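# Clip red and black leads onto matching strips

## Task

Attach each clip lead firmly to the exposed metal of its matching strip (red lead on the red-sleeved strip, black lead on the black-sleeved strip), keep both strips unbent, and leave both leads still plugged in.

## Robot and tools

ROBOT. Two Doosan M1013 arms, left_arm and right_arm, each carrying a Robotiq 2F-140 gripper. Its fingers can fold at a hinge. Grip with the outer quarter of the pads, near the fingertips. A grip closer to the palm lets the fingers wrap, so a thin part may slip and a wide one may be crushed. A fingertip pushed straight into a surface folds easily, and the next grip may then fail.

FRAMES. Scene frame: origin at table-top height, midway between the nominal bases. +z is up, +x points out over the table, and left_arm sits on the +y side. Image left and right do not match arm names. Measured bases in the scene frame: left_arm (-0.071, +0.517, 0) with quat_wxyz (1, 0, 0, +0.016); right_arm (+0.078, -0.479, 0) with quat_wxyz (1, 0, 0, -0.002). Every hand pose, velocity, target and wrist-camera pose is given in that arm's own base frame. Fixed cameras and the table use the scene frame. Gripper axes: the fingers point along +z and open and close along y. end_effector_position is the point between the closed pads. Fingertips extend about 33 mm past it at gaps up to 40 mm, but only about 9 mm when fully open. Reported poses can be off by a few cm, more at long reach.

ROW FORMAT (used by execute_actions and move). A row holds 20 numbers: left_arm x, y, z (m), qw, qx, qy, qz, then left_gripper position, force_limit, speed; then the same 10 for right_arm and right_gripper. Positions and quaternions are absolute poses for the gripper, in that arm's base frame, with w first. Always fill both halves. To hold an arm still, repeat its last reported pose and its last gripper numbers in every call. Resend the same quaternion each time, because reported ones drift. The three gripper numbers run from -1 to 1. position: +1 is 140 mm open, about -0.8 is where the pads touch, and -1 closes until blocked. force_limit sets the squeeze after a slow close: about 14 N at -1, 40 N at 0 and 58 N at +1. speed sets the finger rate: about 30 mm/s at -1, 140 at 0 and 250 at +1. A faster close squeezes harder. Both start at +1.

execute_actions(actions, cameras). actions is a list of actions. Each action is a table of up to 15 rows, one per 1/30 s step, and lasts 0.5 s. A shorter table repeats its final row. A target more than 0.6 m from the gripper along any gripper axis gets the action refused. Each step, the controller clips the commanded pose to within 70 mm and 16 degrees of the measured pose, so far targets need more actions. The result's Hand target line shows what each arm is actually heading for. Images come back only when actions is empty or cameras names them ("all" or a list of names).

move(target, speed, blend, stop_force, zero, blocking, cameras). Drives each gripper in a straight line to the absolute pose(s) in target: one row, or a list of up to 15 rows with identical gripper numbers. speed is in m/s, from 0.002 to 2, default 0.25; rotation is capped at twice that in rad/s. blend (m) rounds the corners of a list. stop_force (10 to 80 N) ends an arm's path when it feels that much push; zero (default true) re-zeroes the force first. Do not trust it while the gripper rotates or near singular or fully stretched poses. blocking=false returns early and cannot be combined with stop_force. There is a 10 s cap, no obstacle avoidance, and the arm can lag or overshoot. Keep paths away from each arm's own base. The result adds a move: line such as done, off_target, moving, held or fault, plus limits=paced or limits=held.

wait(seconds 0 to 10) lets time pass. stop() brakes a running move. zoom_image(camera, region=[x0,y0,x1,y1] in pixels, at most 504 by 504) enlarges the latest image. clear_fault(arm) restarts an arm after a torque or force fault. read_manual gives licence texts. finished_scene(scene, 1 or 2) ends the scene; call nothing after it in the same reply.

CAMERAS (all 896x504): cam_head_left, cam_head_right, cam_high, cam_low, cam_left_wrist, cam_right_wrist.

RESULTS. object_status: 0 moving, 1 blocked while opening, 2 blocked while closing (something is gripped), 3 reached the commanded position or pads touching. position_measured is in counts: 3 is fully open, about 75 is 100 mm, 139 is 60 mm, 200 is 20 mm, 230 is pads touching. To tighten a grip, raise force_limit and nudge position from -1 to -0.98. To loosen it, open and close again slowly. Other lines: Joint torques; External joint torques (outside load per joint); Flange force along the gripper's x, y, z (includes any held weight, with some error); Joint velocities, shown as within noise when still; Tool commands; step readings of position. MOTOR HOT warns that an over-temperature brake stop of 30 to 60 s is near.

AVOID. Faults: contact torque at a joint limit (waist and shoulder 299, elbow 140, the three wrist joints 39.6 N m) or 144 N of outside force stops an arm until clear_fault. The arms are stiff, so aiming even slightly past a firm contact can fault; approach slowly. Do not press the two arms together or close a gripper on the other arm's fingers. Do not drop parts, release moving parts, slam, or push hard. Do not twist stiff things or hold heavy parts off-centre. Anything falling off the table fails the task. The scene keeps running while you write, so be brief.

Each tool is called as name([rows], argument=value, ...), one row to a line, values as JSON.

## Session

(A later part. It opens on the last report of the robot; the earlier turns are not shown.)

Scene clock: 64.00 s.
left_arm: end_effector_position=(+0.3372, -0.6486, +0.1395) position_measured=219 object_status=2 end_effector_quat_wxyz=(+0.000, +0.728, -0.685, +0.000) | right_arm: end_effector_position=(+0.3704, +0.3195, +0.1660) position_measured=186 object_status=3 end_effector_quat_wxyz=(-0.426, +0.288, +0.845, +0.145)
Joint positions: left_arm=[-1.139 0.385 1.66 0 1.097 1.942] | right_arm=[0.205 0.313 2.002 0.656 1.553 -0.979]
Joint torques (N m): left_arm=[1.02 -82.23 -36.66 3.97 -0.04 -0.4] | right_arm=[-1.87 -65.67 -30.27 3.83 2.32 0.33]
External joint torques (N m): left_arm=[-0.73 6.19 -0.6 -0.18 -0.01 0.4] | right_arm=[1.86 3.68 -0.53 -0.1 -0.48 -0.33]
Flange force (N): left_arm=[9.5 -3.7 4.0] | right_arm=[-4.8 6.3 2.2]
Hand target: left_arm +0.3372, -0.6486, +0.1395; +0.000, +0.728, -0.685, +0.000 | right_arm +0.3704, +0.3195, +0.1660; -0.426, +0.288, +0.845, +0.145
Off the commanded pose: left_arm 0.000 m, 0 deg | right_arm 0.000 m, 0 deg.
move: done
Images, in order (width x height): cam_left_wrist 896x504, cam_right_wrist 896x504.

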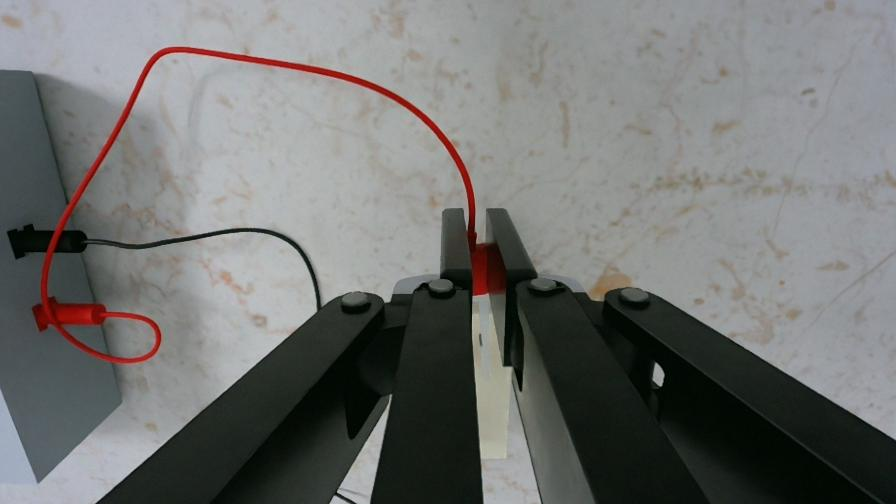

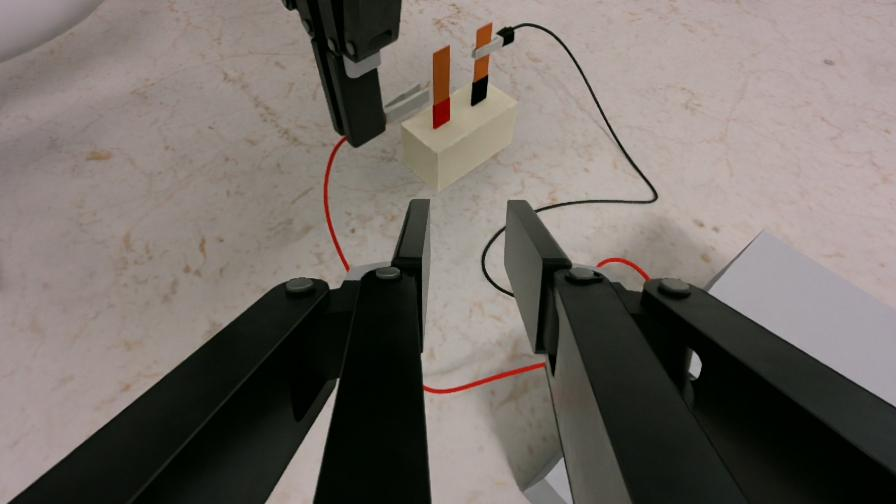

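execute_actions(actions=[], cameras=["cam_low", "cam_head_left", "cam_head_right", "cam_high"])

zoom_image(camera="cam_low", region=[490, 190, 560, 250])

zoom_image(camera="cam_head_left", region=[495, 290, 575, 340])

zoom_image(camera="cam_head_right", region=[480, 280, 570, 340])

zoom_image(camera="cam_high", region=[500, 110, 580, 180])

Scene clock: 65.43 s.
left_arm: end_effector_position=(+0.3372, -0.6486, +0.1395) position_measured=219 object_status=2 end_effector_quat_wxyz=(+0.000, +0.728, -0.685, +0.000) | right_arm: end_effector_position=(+0.3704, +0.3195, +0.1660) position_measured=186 object_status=3 end_effector_quat_wxyz=(-0.426, +0.288, +0.845, +0.145)
Joint positions: left_arm=[-1.139 0.385 1.66 0 1.097 1.942] | right_arm=[0.205 0.313 2.002 0.656 1.553 -0.979]
Joint velocities: within noise
Joint torques (N m): left_arm=[0.99 -83.42 -36.32 4 -0.07 -0.37] | right_arm=[-1.73 -65.53 -30.17 3.84 2.33 0.33]
External joint torques (N m): left_arm=[-0.83 7.59 -0.83 -0.22 0.02 0.37] | right_arm=[1.75 3.58 -0.63 -0.11 -0.49 -0.33]
Flange force (N): left_arm=[11.8 -4.6 4.8] | right_arm=[-4.7 6.2 2.0]
Hand target: left_arm +0.3372, -0.6486, +0.1395; +0.000, +0.728, -0.685, +0.000 | right_arm +0.3704, +0.3195, +0.1660; -0.426, +0.288, +0.845, +0.145
Tool commands: left_gripper/position=-1.0 left_gripper/force_limit=-0.05 left_gripper/speed=-1.0 right_gripper/position=-0.45 right_gripper/force_limit=-0.05 right_gripper/speed=-1.0
Off the commanded pose: left_arm 0.000 m, 0 deg | right_arm 0.000 m, 0 deg.
Images, in order (width x height): cam_head_left 896x504, cam_head_right 896x504, cam_high 896x504, cam_low 896x504.

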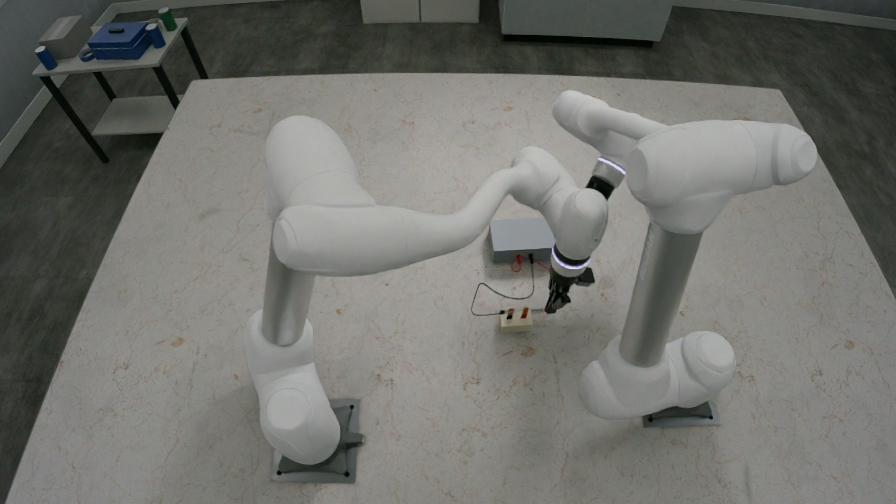

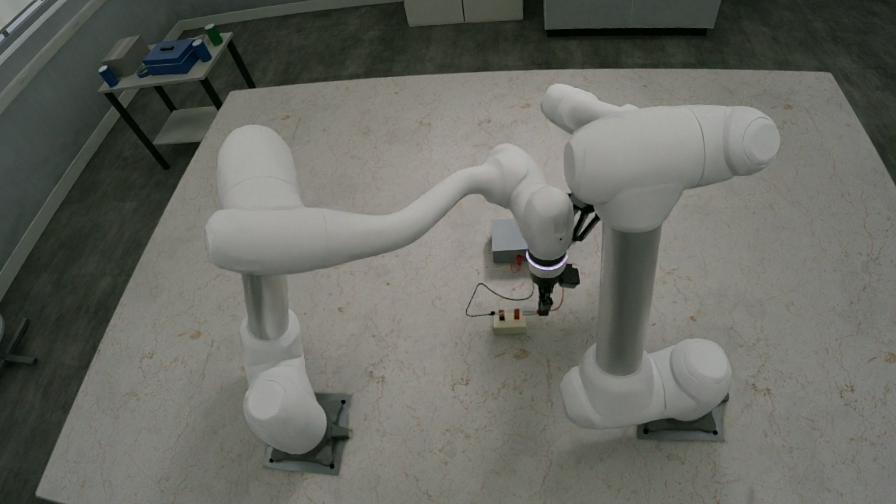

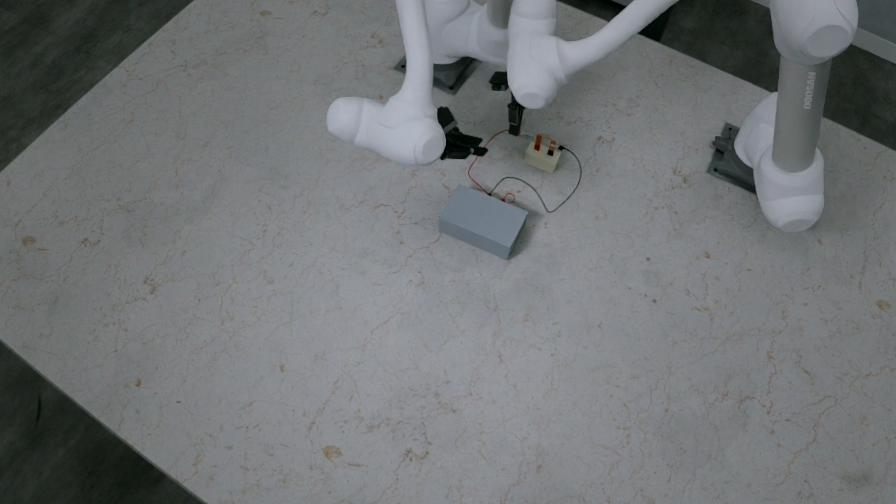

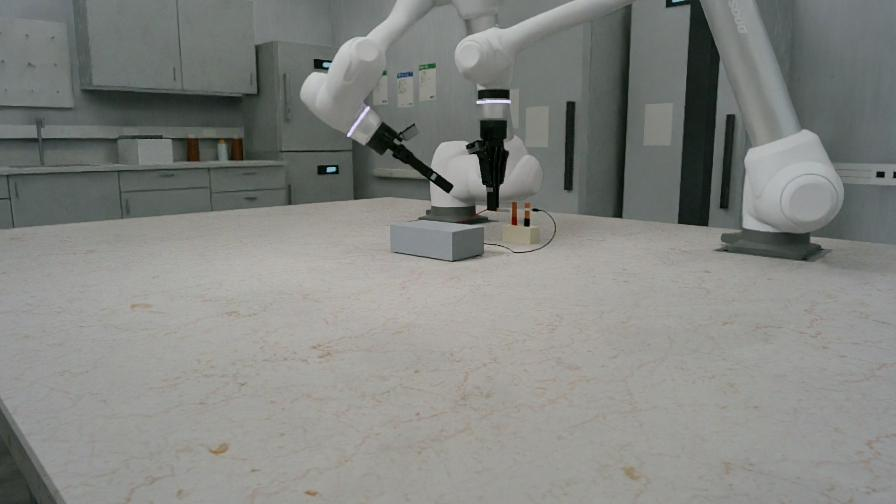

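Scaled by 7.200 from the camera's 896x504 image, which has a finer 1280x720 frame.

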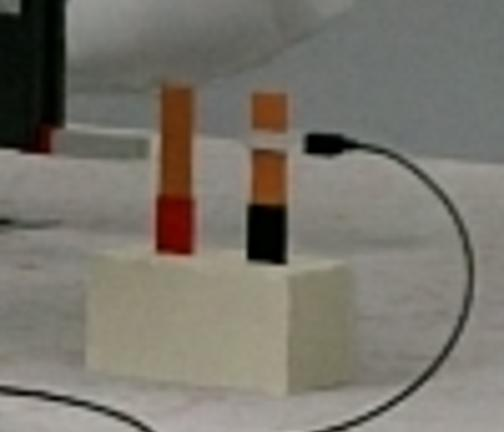

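Scaled by 6.300 from the camera's 896x504 image, which has a finer 1280x720 frame.

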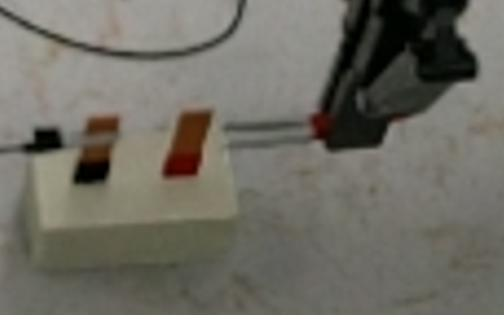

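Scaled by 5.600 from the camera's 896x504 image, which has a finer 1280x720 frame.

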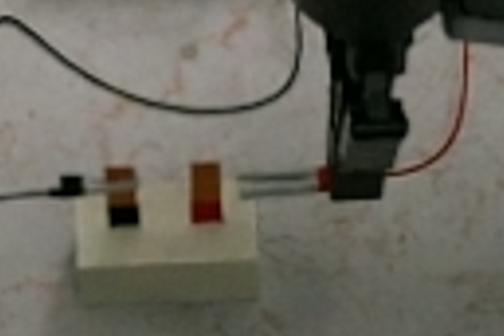

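Scaled by 6.300 from the camera's 896x504 image, which has a finer 1280x720 frame.

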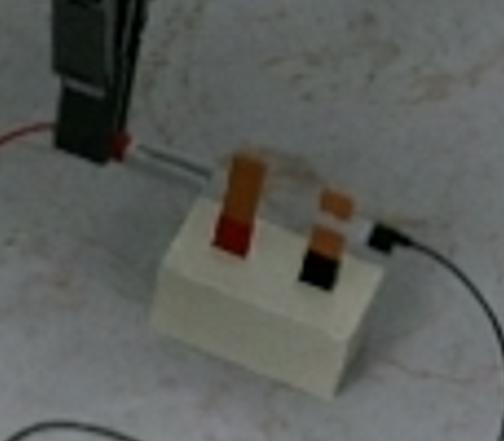

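move([
  [0.3333, -0.6487, 0.1435, 0, 0.7102, -0.7040, 0, -1, -0.05, -1, 0.3704, 0.3195, 0.166, -0.4262, 0.2876, 0.8456, 0.1449, -0.45, -0.05, -1],
  [0.3332, -0.6355, 0.1435, 0, 0.7102, -0.7040, 0, -1, -0.05, -1, 0.3704, 0.3195, 0.166, -0.4262, 0.2876, 0.8456, 0.1449, -0.45, -0.05, -1],
], speed=0.06, blend=[0.002, 0], cameras=["cam_right_wrist", "cam_low"])

zoom_image(camera="cam_right_wrist", region=[360, 40, 470, 140])

zoom_image(camera="cam_low", region=[490, 190, 560, 250])

Scene clock: 69.40 s.
left_arm: end_effector_position=(+0.3332, -0.6356, +0.1435) position_measured=219 object_status=2 end_effector_quat_wxyz=(+0.000, +0.710, -0.704, +0.000) | right_arm: end_effector_position=(+0.3704, +0.3195, +0.1660) position_measured=186 object_status=3 end_effector_quat_wxyz=(-0.426, +0.288, +0.845, +0.145)
Joint positions: left_arm=[-1.136 0.363 1.684 0 1.095 1.997] | right_arm=[0.205 0.313 2.002 0.656 1.553 -0.979]
Joint torques (N m): left_arm=[0.91 -80.33 -36.49 3.93 0.09 -0.35] | right_arm=[-1.67 -65.66 -30.28 3.83 2.34 0.35]
External joint torques (N m): left_arm=[-0.78 6.7 -0.68 -0.15 -0.14 0.35] | right_arm=[1.6 3.68 -0.53 -0.1 -0.5 -0.36]
Flange force (N): left_arm=[10.0 -4.5 4.6] | right_arm=[-5.0 6.0 2.0]
Hand target: left_arm +0.3332, -0.6355, +0.1435; +0.000, +0.710, -0.704, +0.000 | right_arm +0.3704, +0.3195, +0.1660; -0.426, +0.288, +0.845, +0.145
Off the commanded pose: left_arm 0.000 m, 0 deg | right_arm 0.000 m, 0 deg.
move: done
Images, in order (width x height): cam_low 896x504, cam_right_wrist 896x504.

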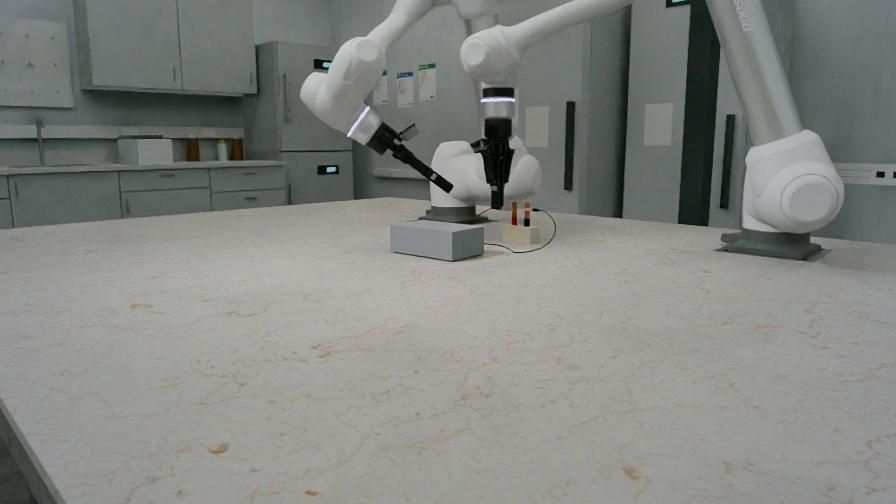

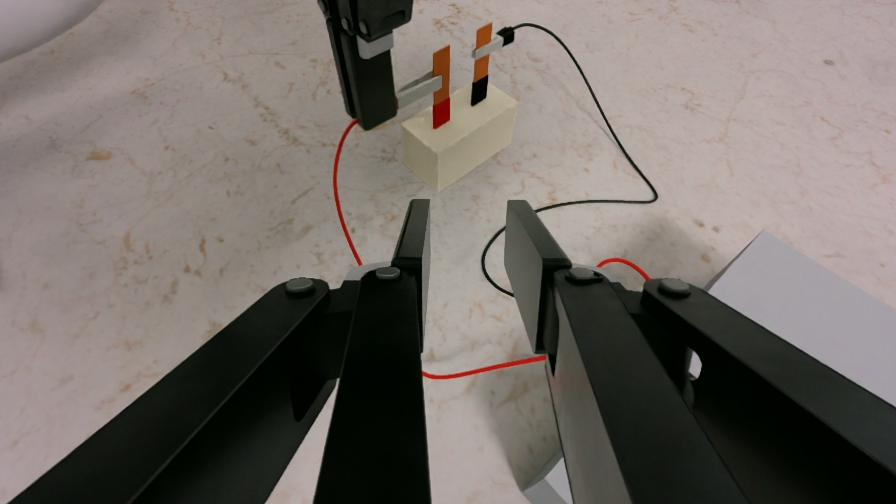

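Scaled by 4.582 from the camera's 896x504 image, which has a finer 1280x720 frame.

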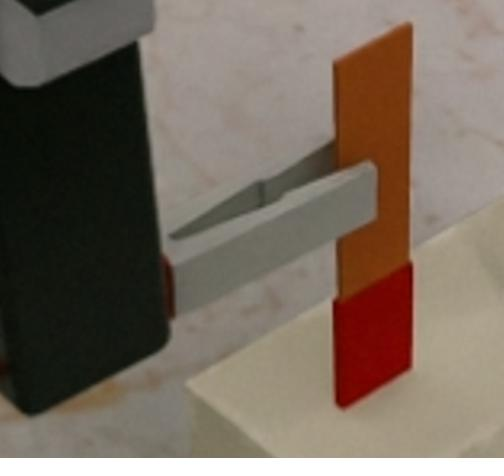

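Scaled by 7.200 from the camera's 896x504 image, which has a finer 1280x720 frame.

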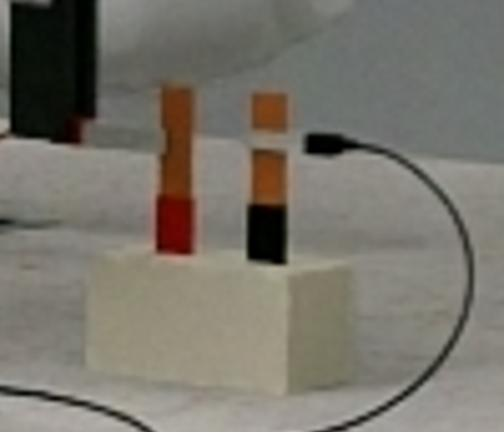

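move(target=[0.3331, -0.6170, 0.1435, 0, 0.7102, -0.7040, 0, -1, -0.05, -1, 0.3704, 0.3195, 0.166, -0.4262, 0.2876, 0.8456, 0.1449, -0.45, -0.05, -1], speed=0.06, cameras=["cam_right_wrist", "cam_low"])

zoom_image(camera="cam_right_wrist", region=[370, 20, 530, 150])

zoom_image(camera="cam_low", region=[490, 190, 560, 250])

Scene clock: 70.67 s.
left_arm: end_effector_position=(+0.3331, -0.6171, +0.1435) position_measured=219 object_status=2 end_effector_quat_wxyz=(+0.000, +0.710, -0.704, +0.000) | right_arm: end_effector_position=(+0.3704, +0.3195, +0.1660) position_measured=186 object_status=3 end_effector_quat_wxyz=(-0.426, +0.288, +0.845, +0.145)
Joint positions: left_arm=[-1.125 0.339 1.718 0 1.085 2.008] | right_arm=[0.205 0.313 2.002 0.656 1.553 -0.979]
Joint torques (N m): left_arm=[1.74 -75.68 -36.2 3.96 -0.19 -0.44] | right_arm=[-1.76 -65.44 -30.29 3.81 2.27 0.3]
External joint torques (N m): left_arm=[-1.66 4.59 -0.77 -0.2 0.14 0.44] | right_arm=[1.82 3.39 -0.5 -0.09 -0.43 -0.3]
Flange force (N): left_arm=[8.1 -2.3 2.5] | right_arm=[-4.3 6.0 2.1]
Hand target: left_arm +0.3331, -0.6170, +0.1435; +0.000, +0.710, -0.704, +0.000 | right_arm +0.3704, +0.3195, +0.1660; -0.426, +0.288, +0.845, +0.145
Off the commanded pose: left_arm 0.000 m, 0 deg | right_arm 0.000 m, 0 deg.
move: done
Images, in order (width x height): cam_low 896x504, cam_right_wrist 896x504.

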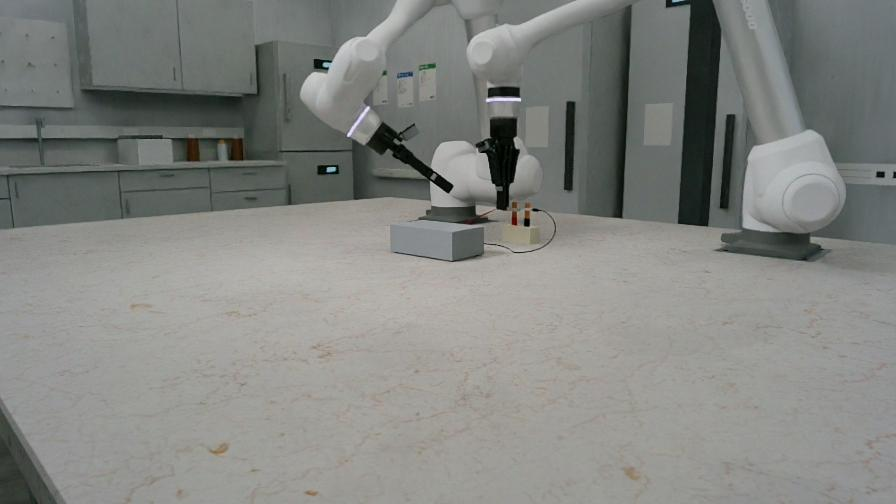

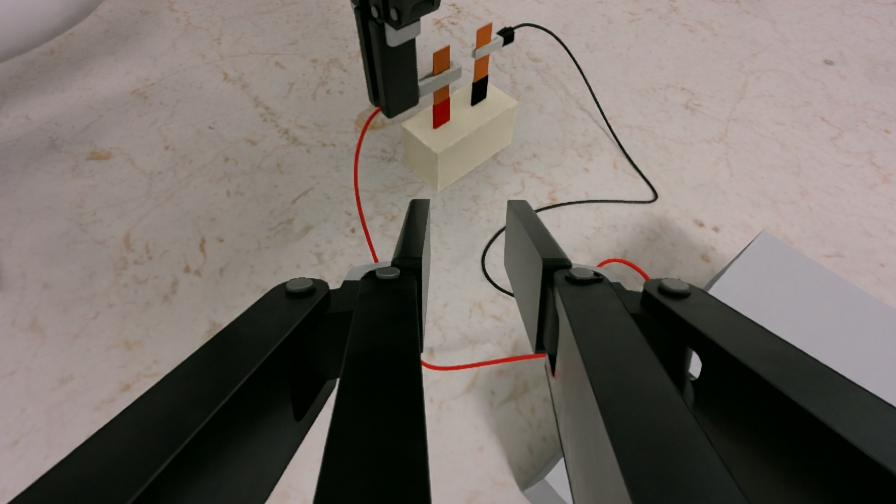

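Scaled by 3.150 from the camera's 896x504 image, which has a finer 1280x720 frame.

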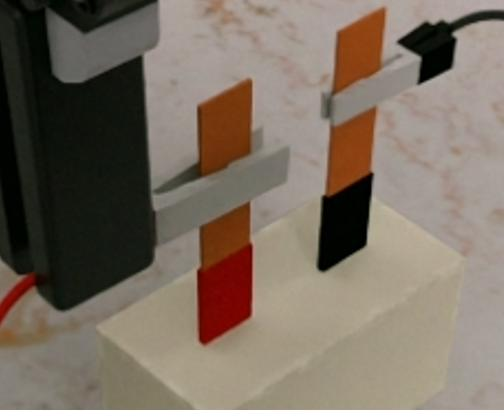

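Scaled by 7.200 from the camera's 896x504 image, which has a finer 1280x720 frame.

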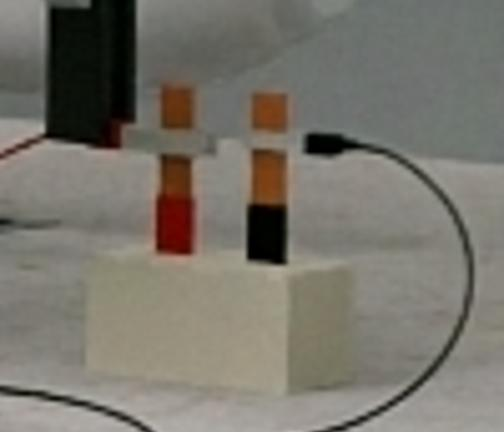

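move(target=[0.3331, -0.6170, 0.1435, 0, 0.7102, -0.7040, 0, -0.45, -0.05, -1, 0.3704, 0.3195, 0.166, -0.4262, 0.2876, 0.8456, 0.1449, -0.45, -0.05, -1], speed=0.06, cameras=["cam_right_wrist", "cam_left_wrist"])

zoom_image(camera="cam_right_wrist", region=[340, 10, 530, 150])

Scene clock: 71.83 s.
left_arm: end_effector_position=(+0.3331, -0.6170, +0.1435) position_measured=186 object_status=0 end_effector_quat_wxyz=(+0.000, +0.710, -0.704, +0.000) | right_arm: end_effector_position=(+0.3704, +0.3195, +0.1660) position_measured=186 object_status=3 end_effector_quat_wxyz=(-0.426, +0.288, +0.845, +0.145)
Joint positions: left_arm=[-1.125 0.339 1.718 0 1.085 2.008] | right_arm=[0.205 0.313 2.002 0.656 1.553 -0.979]
Joint torques (N m): left_arm=[0.66 -78.68 -36.2 3.99 -0.15 -0.37] | right_arm=[-1.57 -65.8 -30.29 3.83 2.36 0.34]
External joint torques (N m): left_arm=[-0.57 7.65 -0.67 -0.25 0.11 0.37] | right_arm=[1.61 3.82 -0.49 -0.11 -0.52 -0.34]
Flange force (N): left_arm=[11.1 -5.6 5.0] | right_arm=[-5.2 6.1 2.1]
Hand target: left_arm +0.3331, -0.6170, +0.1435; +0.000, +0.710, -0.704, +0.000 | right_arm +0.3704, +0.3195, +0.1660; -0.426, +0.288, +0.845, +0.145
Off the commanded pose: left_arm 0.000 m, 0 deg | right_arm 0.000 m, 0 deg.
move: done
Images, in order (width x height): cam_left_wrist 896x504, cam_right_wrist 896x504.

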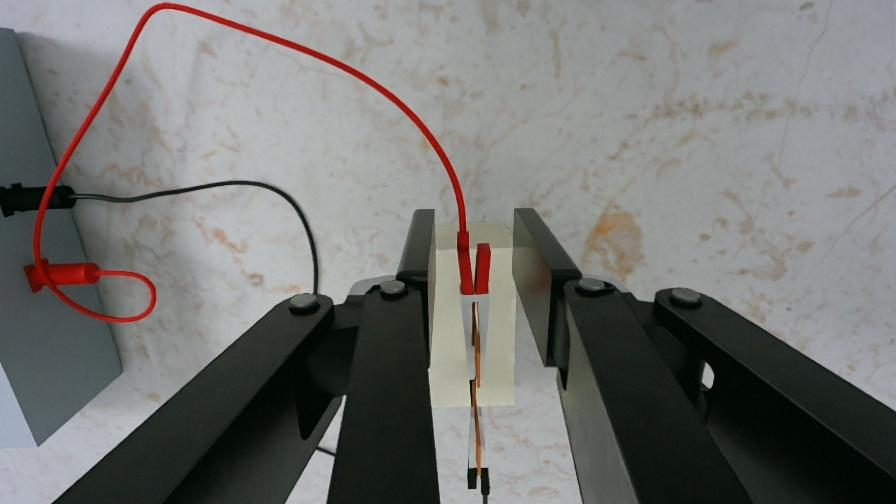

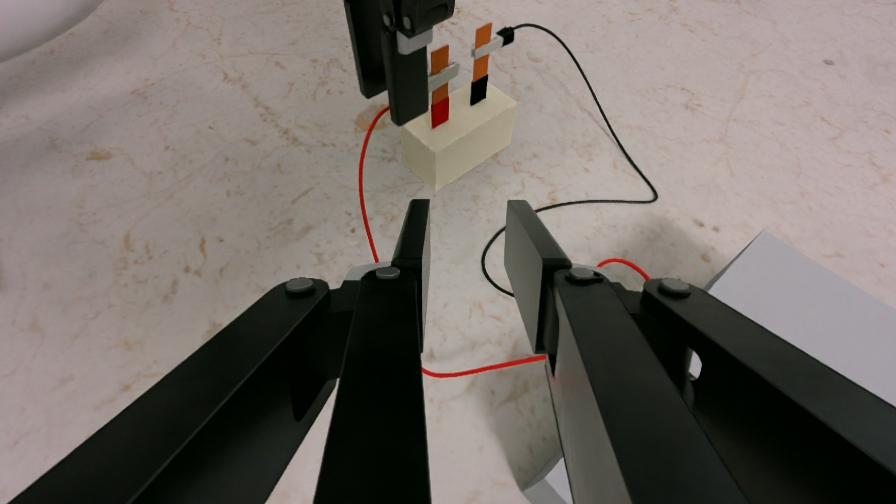

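Scaled by 2.653 from the camera's 896x504 image, which has a finer 1280x720 frame.

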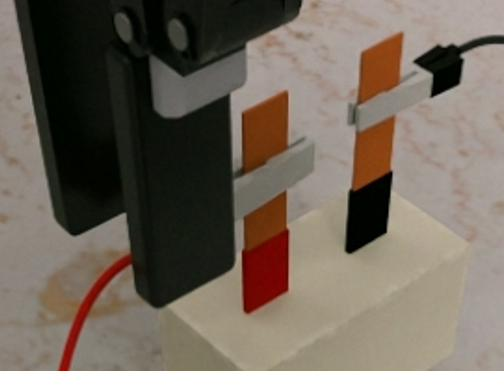

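move(target=[0.3331, -0.6170, 0.235, 0, 0.7102, -0.7040, 0, -0.45, -0.05, -1, 0.3704, 0.3195, 0.166, -0.4262, 0.2876, 0.8456, 0.1449, -0.45, -0.05, -1], speed=0.15, cameras=["cam_right_wrist", "cam_low"])

zoom_image(camera="cam_right_wrist", region=[340, 10, 530, 150])

zoom_image(camera="cam_low", region=[490, 190, 560, 250])

Scene clock: 73.40 s.
left_arm: end_effector_position=(+0.3331, -0.6170, +0.2349) position_measured=186 object_status=3 end_effector_quat_wxyz=(+0.000, +0.710, -0.704, +0.000) | right_arm: end_effector_position=(+0.3704, +0.3195, +0.1660) position_measured=186 object_status=3 end_effector_quat_wxyz=(-0.426, +0.288, +0.845, +0.145)
Joint positions: left_arm=[-1.125 0.28 1.62 0 1.241 2.008] | right_arm=[0.205 0.313 2.002 0.656 1.553 -0.979]
Joint torques (N m): left_arm=[0.85 -74.75 -39.72 4.08 -0.18 -0.44] | right_arm=[-1.47 -65.65 -30.22 3.84 2.33 0.32]
External joint torques (N m): left_arm=[-0.59 7.04 0.35 -0.07 0.14 0.44] | right_arm=[1.47 3.64 -0.57 -0.12 -0.49 -0.32]
Flange force (N): left_arm=[9.0 -4.5 3.9] | right_arm=[-5.0 5.9 1.8]
Hand target: left_arm +0.3331, -0.6170, +0.2350; +0.000, +0.710, -0.704, +0.000 | right_arm +0.3704, +0.3195, +0.1660; -0.426, +0.288, +0.845, +0.145
Off the commanded pose: left_arm 0.000 m, 0 deg | right_arm 0.000 m, 0 deg.
move: done
Images, in order (width x height): cam_low 896x504, cam_right_wrist 896x504.

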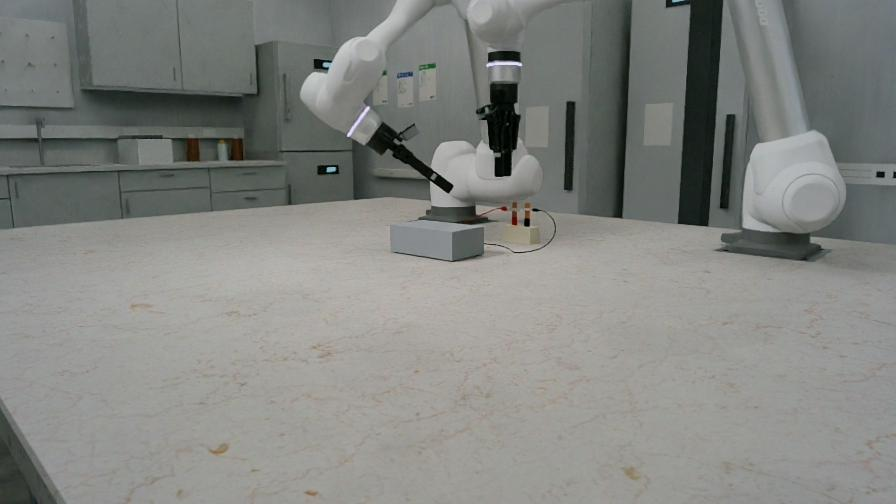

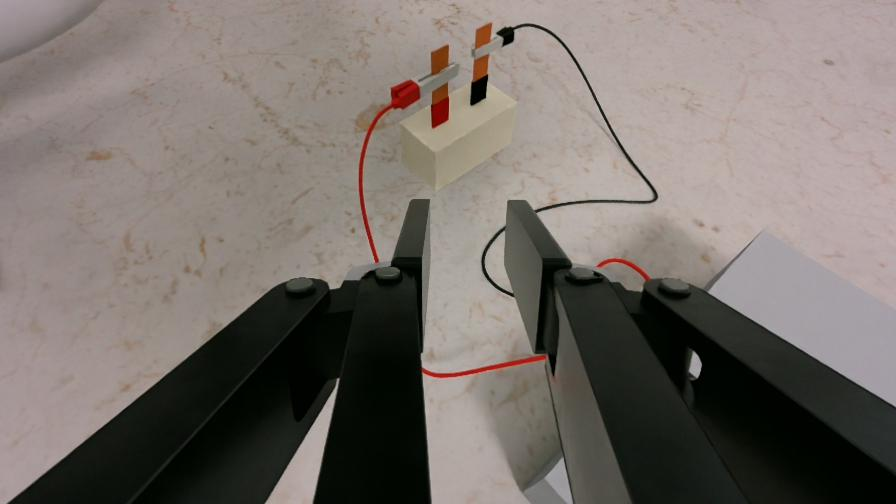

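Scaled by 2.653 from the camera's 896x504 image, which has a finer 1280x720 frame.

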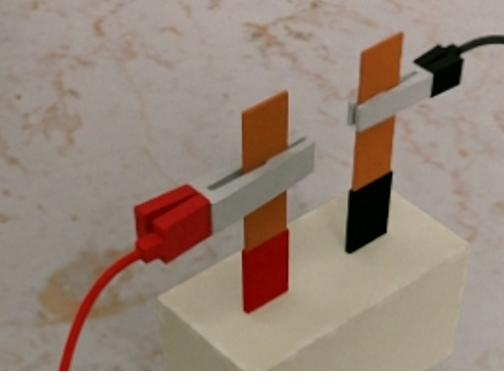

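Scaled by 7.200 from the camera's 896x504 image, which has a finer 1280x720 frame.

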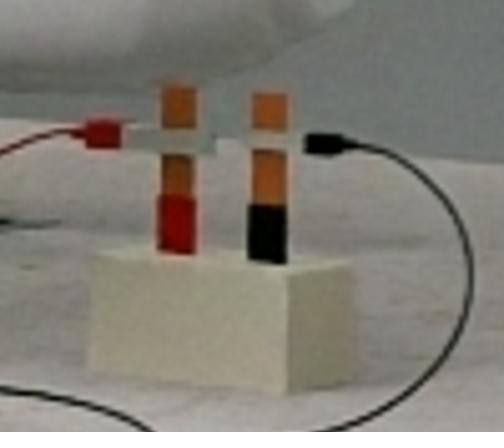

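finished_scene(scene=2)

The scene is finished: the task was done.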